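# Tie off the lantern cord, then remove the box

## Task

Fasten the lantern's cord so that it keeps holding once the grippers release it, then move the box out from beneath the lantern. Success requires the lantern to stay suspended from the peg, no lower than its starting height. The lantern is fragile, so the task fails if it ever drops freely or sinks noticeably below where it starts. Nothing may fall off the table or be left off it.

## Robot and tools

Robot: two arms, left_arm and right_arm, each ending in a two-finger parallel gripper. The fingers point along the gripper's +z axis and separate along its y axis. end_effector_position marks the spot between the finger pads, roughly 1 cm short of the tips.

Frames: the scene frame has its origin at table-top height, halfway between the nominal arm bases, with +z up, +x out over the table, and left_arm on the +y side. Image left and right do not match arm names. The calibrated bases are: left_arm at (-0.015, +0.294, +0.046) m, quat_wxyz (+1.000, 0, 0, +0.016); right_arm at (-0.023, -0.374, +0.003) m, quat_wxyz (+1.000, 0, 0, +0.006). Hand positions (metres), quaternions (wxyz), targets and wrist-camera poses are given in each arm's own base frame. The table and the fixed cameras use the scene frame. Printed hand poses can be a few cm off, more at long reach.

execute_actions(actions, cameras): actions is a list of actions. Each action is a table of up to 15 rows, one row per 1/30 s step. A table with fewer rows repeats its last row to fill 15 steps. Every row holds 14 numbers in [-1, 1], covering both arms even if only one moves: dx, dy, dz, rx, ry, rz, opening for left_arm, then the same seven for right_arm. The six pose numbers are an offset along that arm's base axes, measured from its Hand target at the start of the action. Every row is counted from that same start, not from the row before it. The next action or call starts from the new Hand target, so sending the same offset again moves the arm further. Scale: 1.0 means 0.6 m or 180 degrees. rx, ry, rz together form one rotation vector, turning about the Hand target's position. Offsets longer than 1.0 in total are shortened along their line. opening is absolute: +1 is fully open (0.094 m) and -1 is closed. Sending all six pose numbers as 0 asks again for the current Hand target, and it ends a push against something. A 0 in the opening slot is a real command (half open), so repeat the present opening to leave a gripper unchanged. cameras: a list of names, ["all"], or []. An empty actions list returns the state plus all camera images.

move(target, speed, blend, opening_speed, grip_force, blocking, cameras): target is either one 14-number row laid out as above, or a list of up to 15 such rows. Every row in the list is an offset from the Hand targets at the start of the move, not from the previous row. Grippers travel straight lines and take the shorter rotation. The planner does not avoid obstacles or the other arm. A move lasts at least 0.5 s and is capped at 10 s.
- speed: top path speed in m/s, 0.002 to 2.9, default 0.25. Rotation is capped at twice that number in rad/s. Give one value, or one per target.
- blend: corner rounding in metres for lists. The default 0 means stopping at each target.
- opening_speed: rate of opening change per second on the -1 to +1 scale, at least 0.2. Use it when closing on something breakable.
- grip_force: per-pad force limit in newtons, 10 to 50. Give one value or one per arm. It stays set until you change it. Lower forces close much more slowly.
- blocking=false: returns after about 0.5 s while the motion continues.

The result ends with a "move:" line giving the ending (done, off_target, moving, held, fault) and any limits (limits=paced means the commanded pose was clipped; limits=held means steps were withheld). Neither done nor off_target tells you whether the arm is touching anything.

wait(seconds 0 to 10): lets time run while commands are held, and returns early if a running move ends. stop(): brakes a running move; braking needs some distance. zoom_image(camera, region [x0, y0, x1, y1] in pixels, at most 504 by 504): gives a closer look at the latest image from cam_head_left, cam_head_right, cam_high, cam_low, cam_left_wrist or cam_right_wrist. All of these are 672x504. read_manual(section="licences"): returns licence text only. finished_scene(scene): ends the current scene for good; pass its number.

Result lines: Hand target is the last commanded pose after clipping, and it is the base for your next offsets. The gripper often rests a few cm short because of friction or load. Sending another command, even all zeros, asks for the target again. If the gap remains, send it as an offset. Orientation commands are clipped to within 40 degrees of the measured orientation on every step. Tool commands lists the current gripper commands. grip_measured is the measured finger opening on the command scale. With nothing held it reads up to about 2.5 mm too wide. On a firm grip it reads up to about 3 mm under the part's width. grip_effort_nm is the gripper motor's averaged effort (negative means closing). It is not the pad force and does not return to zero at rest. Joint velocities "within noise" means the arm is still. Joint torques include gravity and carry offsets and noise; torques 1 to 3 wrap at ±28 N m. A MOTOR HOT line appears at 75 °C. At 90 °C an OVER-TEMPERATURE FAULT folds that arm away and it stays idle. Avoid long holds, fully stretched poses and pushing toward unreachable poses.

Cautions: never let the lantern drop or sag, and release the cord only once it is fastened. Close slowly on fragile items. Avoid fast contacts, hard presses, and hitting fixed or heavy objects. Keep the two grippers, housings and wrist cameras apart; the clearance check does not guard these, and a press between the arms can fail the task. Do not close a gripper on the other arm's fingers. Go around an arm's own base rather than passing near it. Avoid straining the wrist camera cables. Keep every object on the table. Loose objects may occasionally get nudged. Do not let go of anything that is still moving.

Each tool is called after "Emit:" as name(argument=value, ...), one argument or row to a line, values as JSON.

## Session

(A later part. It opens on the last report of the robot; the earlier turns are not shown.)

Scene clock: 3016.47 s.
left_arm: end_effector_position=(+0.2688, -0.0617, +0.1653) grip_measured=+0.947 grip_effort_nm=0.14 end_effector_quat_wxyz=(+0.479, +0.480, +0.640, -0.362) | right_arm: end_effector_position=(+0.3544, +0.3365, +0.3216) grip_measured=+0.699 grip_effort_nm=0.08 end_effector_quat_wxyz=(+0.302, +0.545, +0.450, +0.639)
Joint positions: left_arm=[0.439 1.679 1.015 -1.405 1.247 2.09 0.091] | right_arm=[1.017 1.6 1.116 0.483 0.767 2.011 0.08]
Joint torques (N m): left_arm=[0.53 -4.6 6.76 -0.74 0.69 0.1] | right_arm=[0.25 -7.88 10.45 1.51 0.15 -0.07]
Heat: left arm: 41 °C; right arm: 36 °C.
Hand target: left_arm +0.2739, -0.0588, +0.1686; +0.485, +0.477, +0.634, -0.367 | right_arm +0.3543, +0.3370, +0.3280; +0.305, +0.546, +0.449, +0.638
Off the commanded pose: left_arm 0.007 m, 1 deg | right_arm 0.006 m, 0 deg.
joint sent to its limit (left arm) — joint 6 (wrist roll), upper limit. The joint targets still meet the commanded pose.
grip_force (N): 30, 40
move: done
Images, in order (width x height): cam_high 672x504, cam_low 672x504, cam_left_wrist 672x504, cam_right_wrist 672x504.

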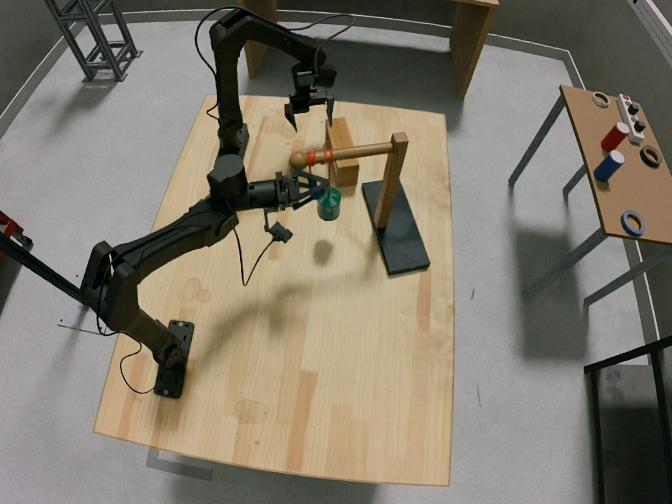

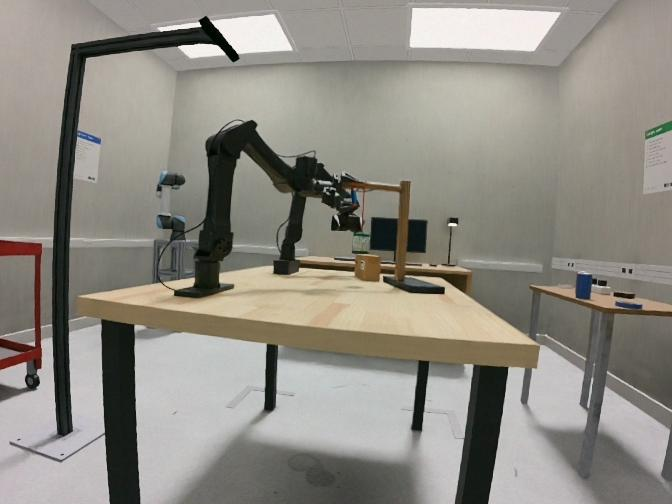

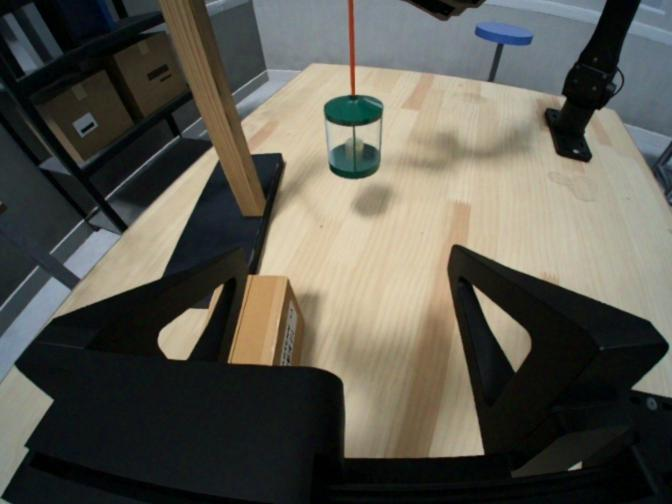

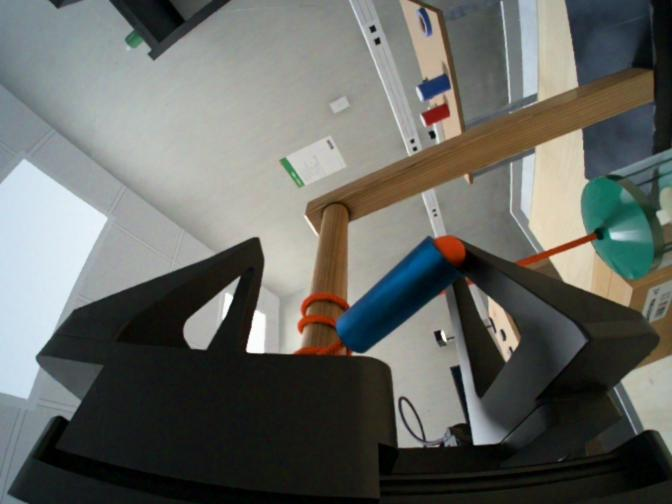

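Emit:
move(
  target=[
    [0,0,0,0,0,0,0.95,0.0081,-0.0323,-0.005,0,0,0,0.7],
    [0,0,0,0,0,0,0.95,-0.21,-0.09,0.0,0,0,0,0.7],
  ],
  speed=[0.03,0.08],
  blend=[0.004,0],
  cameras=["cam_high","cam_low","cam_right_wrist","cam_left_wrist"],
)

Emit:
zoom_image(
  camera="cam_high",
  region=[270, 110, 430, 240],
)

Emit:
zoom_image(
  camera="cam_low",
  region=[310, 150, 440, 290],
)

Emit:
zoom_image(
  camera="cam_right_wrist",
  region=[200, 100, 600, 400],
)

Scene clock: 3038.00 s.
left_arm: end_effector_position=(+0.2688, -0.0617, +0.1653) grip_measured=+0.947 grip_effort_nm=0.14 end_effector_quat_wxyz=(+0.479, +0.480, +0.640, -0.362) | right_arm: end_effector_position=(+0.2306, +0.2885, +0.3313) grip_measured=+0.699 grip_effort_nm=0.08 end_effector_quat_wxyz=(+0.297, +0.547, +0.442, +0.646)
Joint positions: left_arm=[0.439 1.679 1.015 -1.405 1.247 2.09 0.091] | right_arm=[1.342 1.226 0.83 0.419 1.092 2.011 0.08]
Joint torques (N m): left_arm=[0.5 -4.62 6.75 -0.74 0.7 0.1] | right_arm=[0.44 -5.96 6.86 1.25 0.18 -0.09]
Heat: left arm: 41 °C; right arm: 36 °C.
Hand target: left_arm +0.2739, -0.0588, +0.1686; +0.485, +0.477, +0.634, -0.367 | right_arm +0.2283, +0.2830, +0.3279; +0.305, +0.546, +0.450, +0.638
Off the commanded pose: left_arm 0.007 m, 1 deg | right_arm 0.007 m, 2 deg.
joint sent to its limit (left arm) — joint 6 (wrist roll), upper limit. The joint targets still meet the commanded pose.
grip_force (N): 30, 40
move: done
Images, in order (width x height): cam_high 672x504, cam_low 672x504, cam_left_wrist 672x504, cam_right_wrist 672x504.

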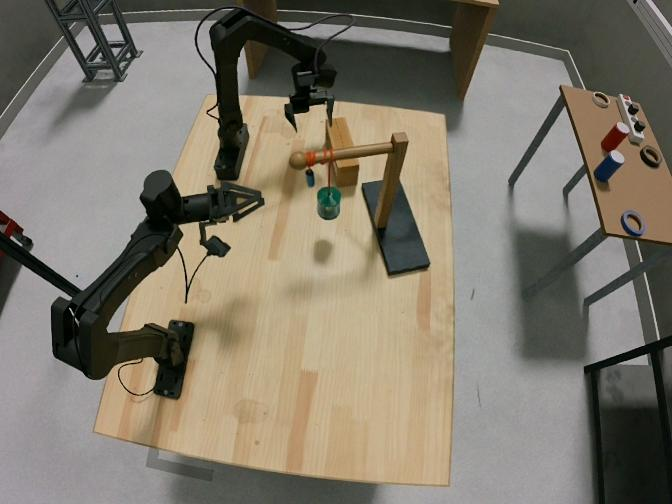

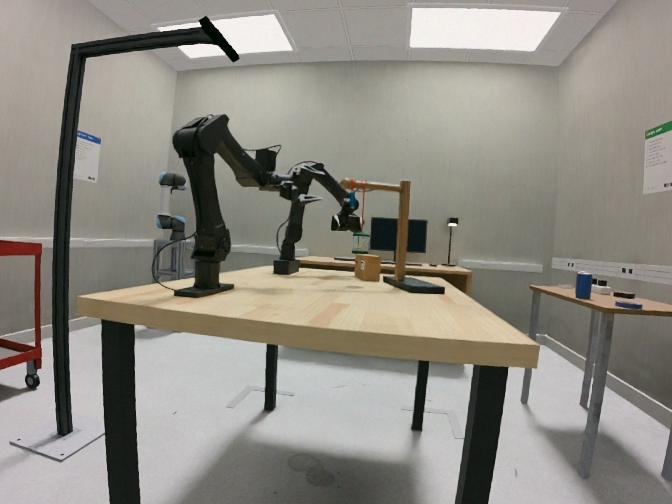

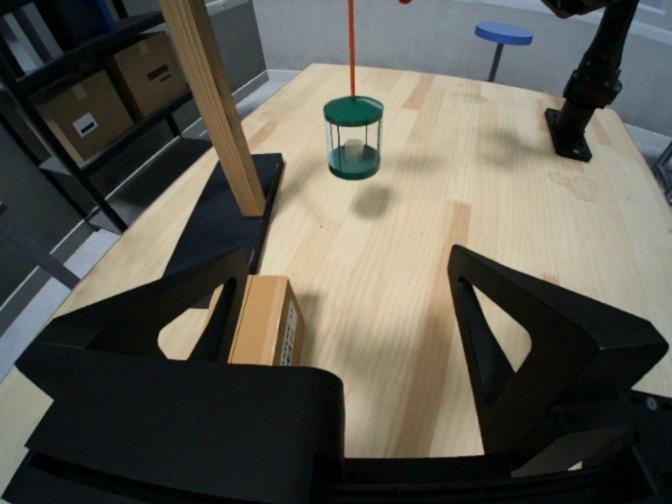

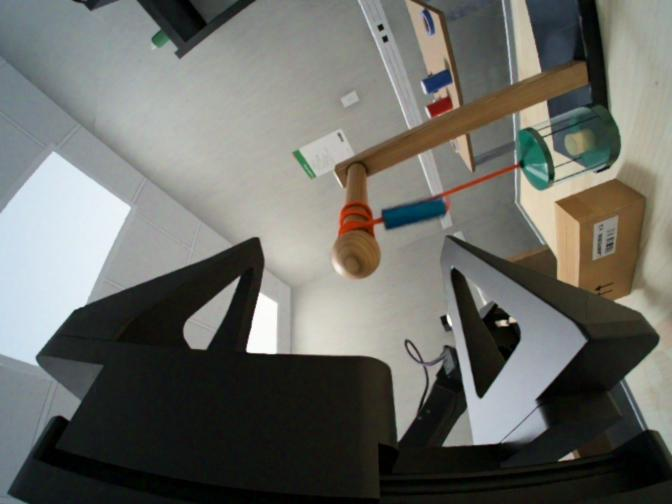

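Scaled by 3.150 from the camera's 672x504 image, which has a finer 960x720 frame.

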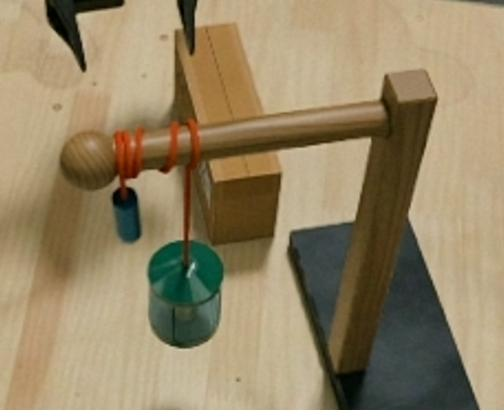

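Scaled by 3.600 from the camera's 672x504 image, which has a finer 960x720 frame.

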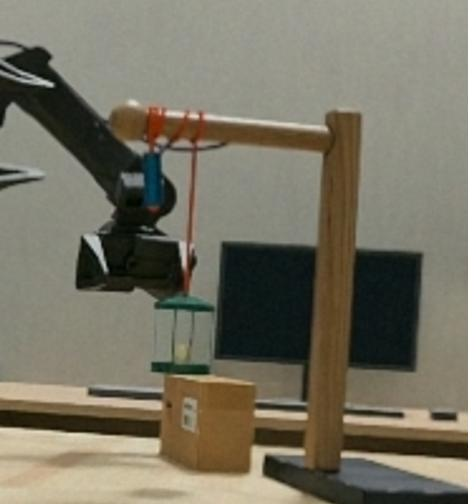

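Scaled by 1.260 from the camera's 672x504 image, which has a finer 960x720 frame.

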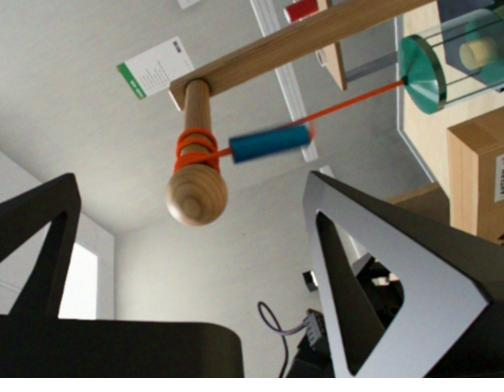

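Emit:
wait(
  seconds=5,
  cameras=["cam_high","cam_low","cam_left_wrist"],
)

Emit:
zoom_image(
  camera="cam_low",
  region=[310, 150, 440, 290],
)

Emit:
zoom_image(
  camera="cam_high",
  region=[270, 110, 430, 240],
)

Scene clock: 3054.93 s.
left_arm: end_effector_position=(+0.2688, -0.0617, +0.1653) grip_measured=+0.947 grip_effort_nm=0.14 end_effector_quat_wxyz=(+0.479, +0.480, +0.640, -0.362) | right_arm: end_effector_position=(+0.2306, +0.2885, +0.3313) grip_measured=+0.699 grip_effort_nm=0.08 end_effector_quat_wxyz=(+0.297, +0.547, +0.442, +0.646)
Joint positions: left_arm=[0.439 1.679 1.015 -1.405 1.247 2.09 0.091] | right_arm=[1.342 1.226 0.83 0.418 1.092 2.011 0.08]
Joint torques (N m): left_arm=[0.49 -4.56 6.75 -0.73 0.69 0.1] | right_arm=[0.43 -5.94 6.91 1.27 0.17 -0.08]
Heat: left arm: 41 °C; right arm: 35 °C.
Hand target: left_arm +0.2739, -0.0588, +0.1686; +0.485, +0.477, +0.634, -0.367 | right_arm +0.2283, +0.2830, +0.3279; +0.305, +0.546, +0.450, +0.638
Tool commands: left_gripper/opening=+0.95 right_gripper/opening=+0.7
Off the commanded pose: left_arm 0.007 m, 1 deg | right_arm 0.007 m, 1 deg.
grip_force (N): 30, 40
wait: 5.00 s; at rest from the start
Images, in order (width x height): cam_high 672x504, cam_low 672x504, cam_left_wrist 672x504.

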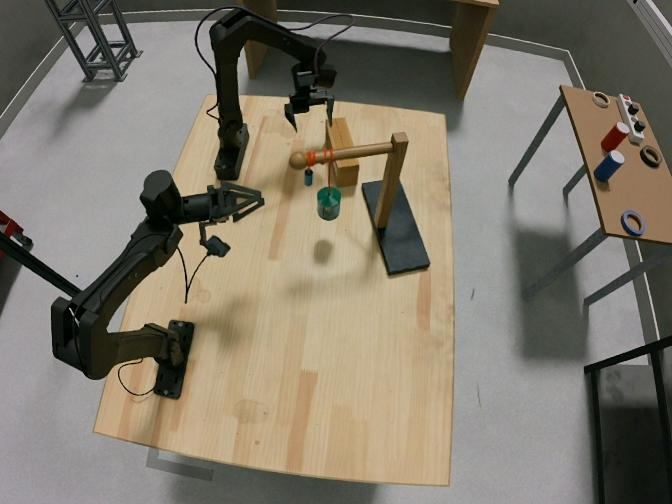

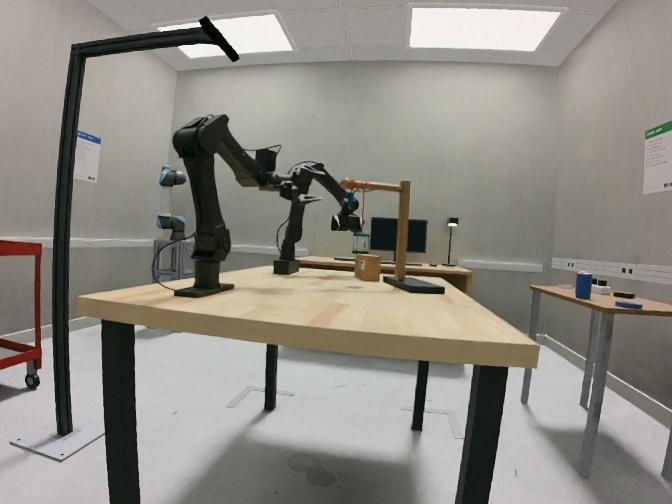

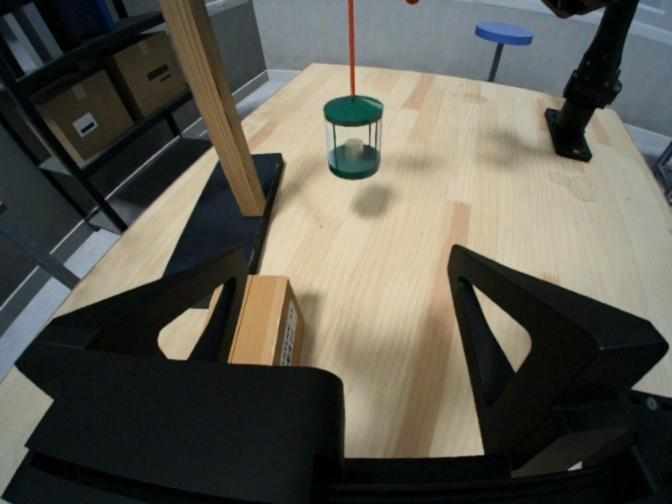

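Scaled by 3.600 from the camera's 672x504 image, which has a finer 960x720 frame.

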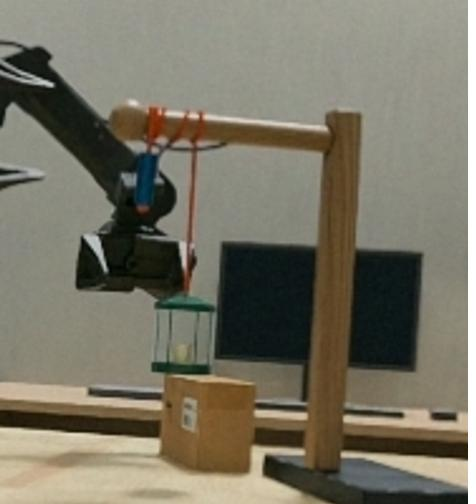

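Scaled by 3.150 from the camera's 672x504 image, which has a finer 960x720 frame.

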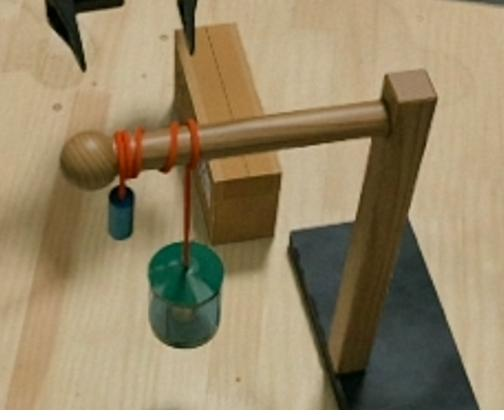

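Emit:
finished_scene(
  scene=1,
)

The scene is finished: the task was done.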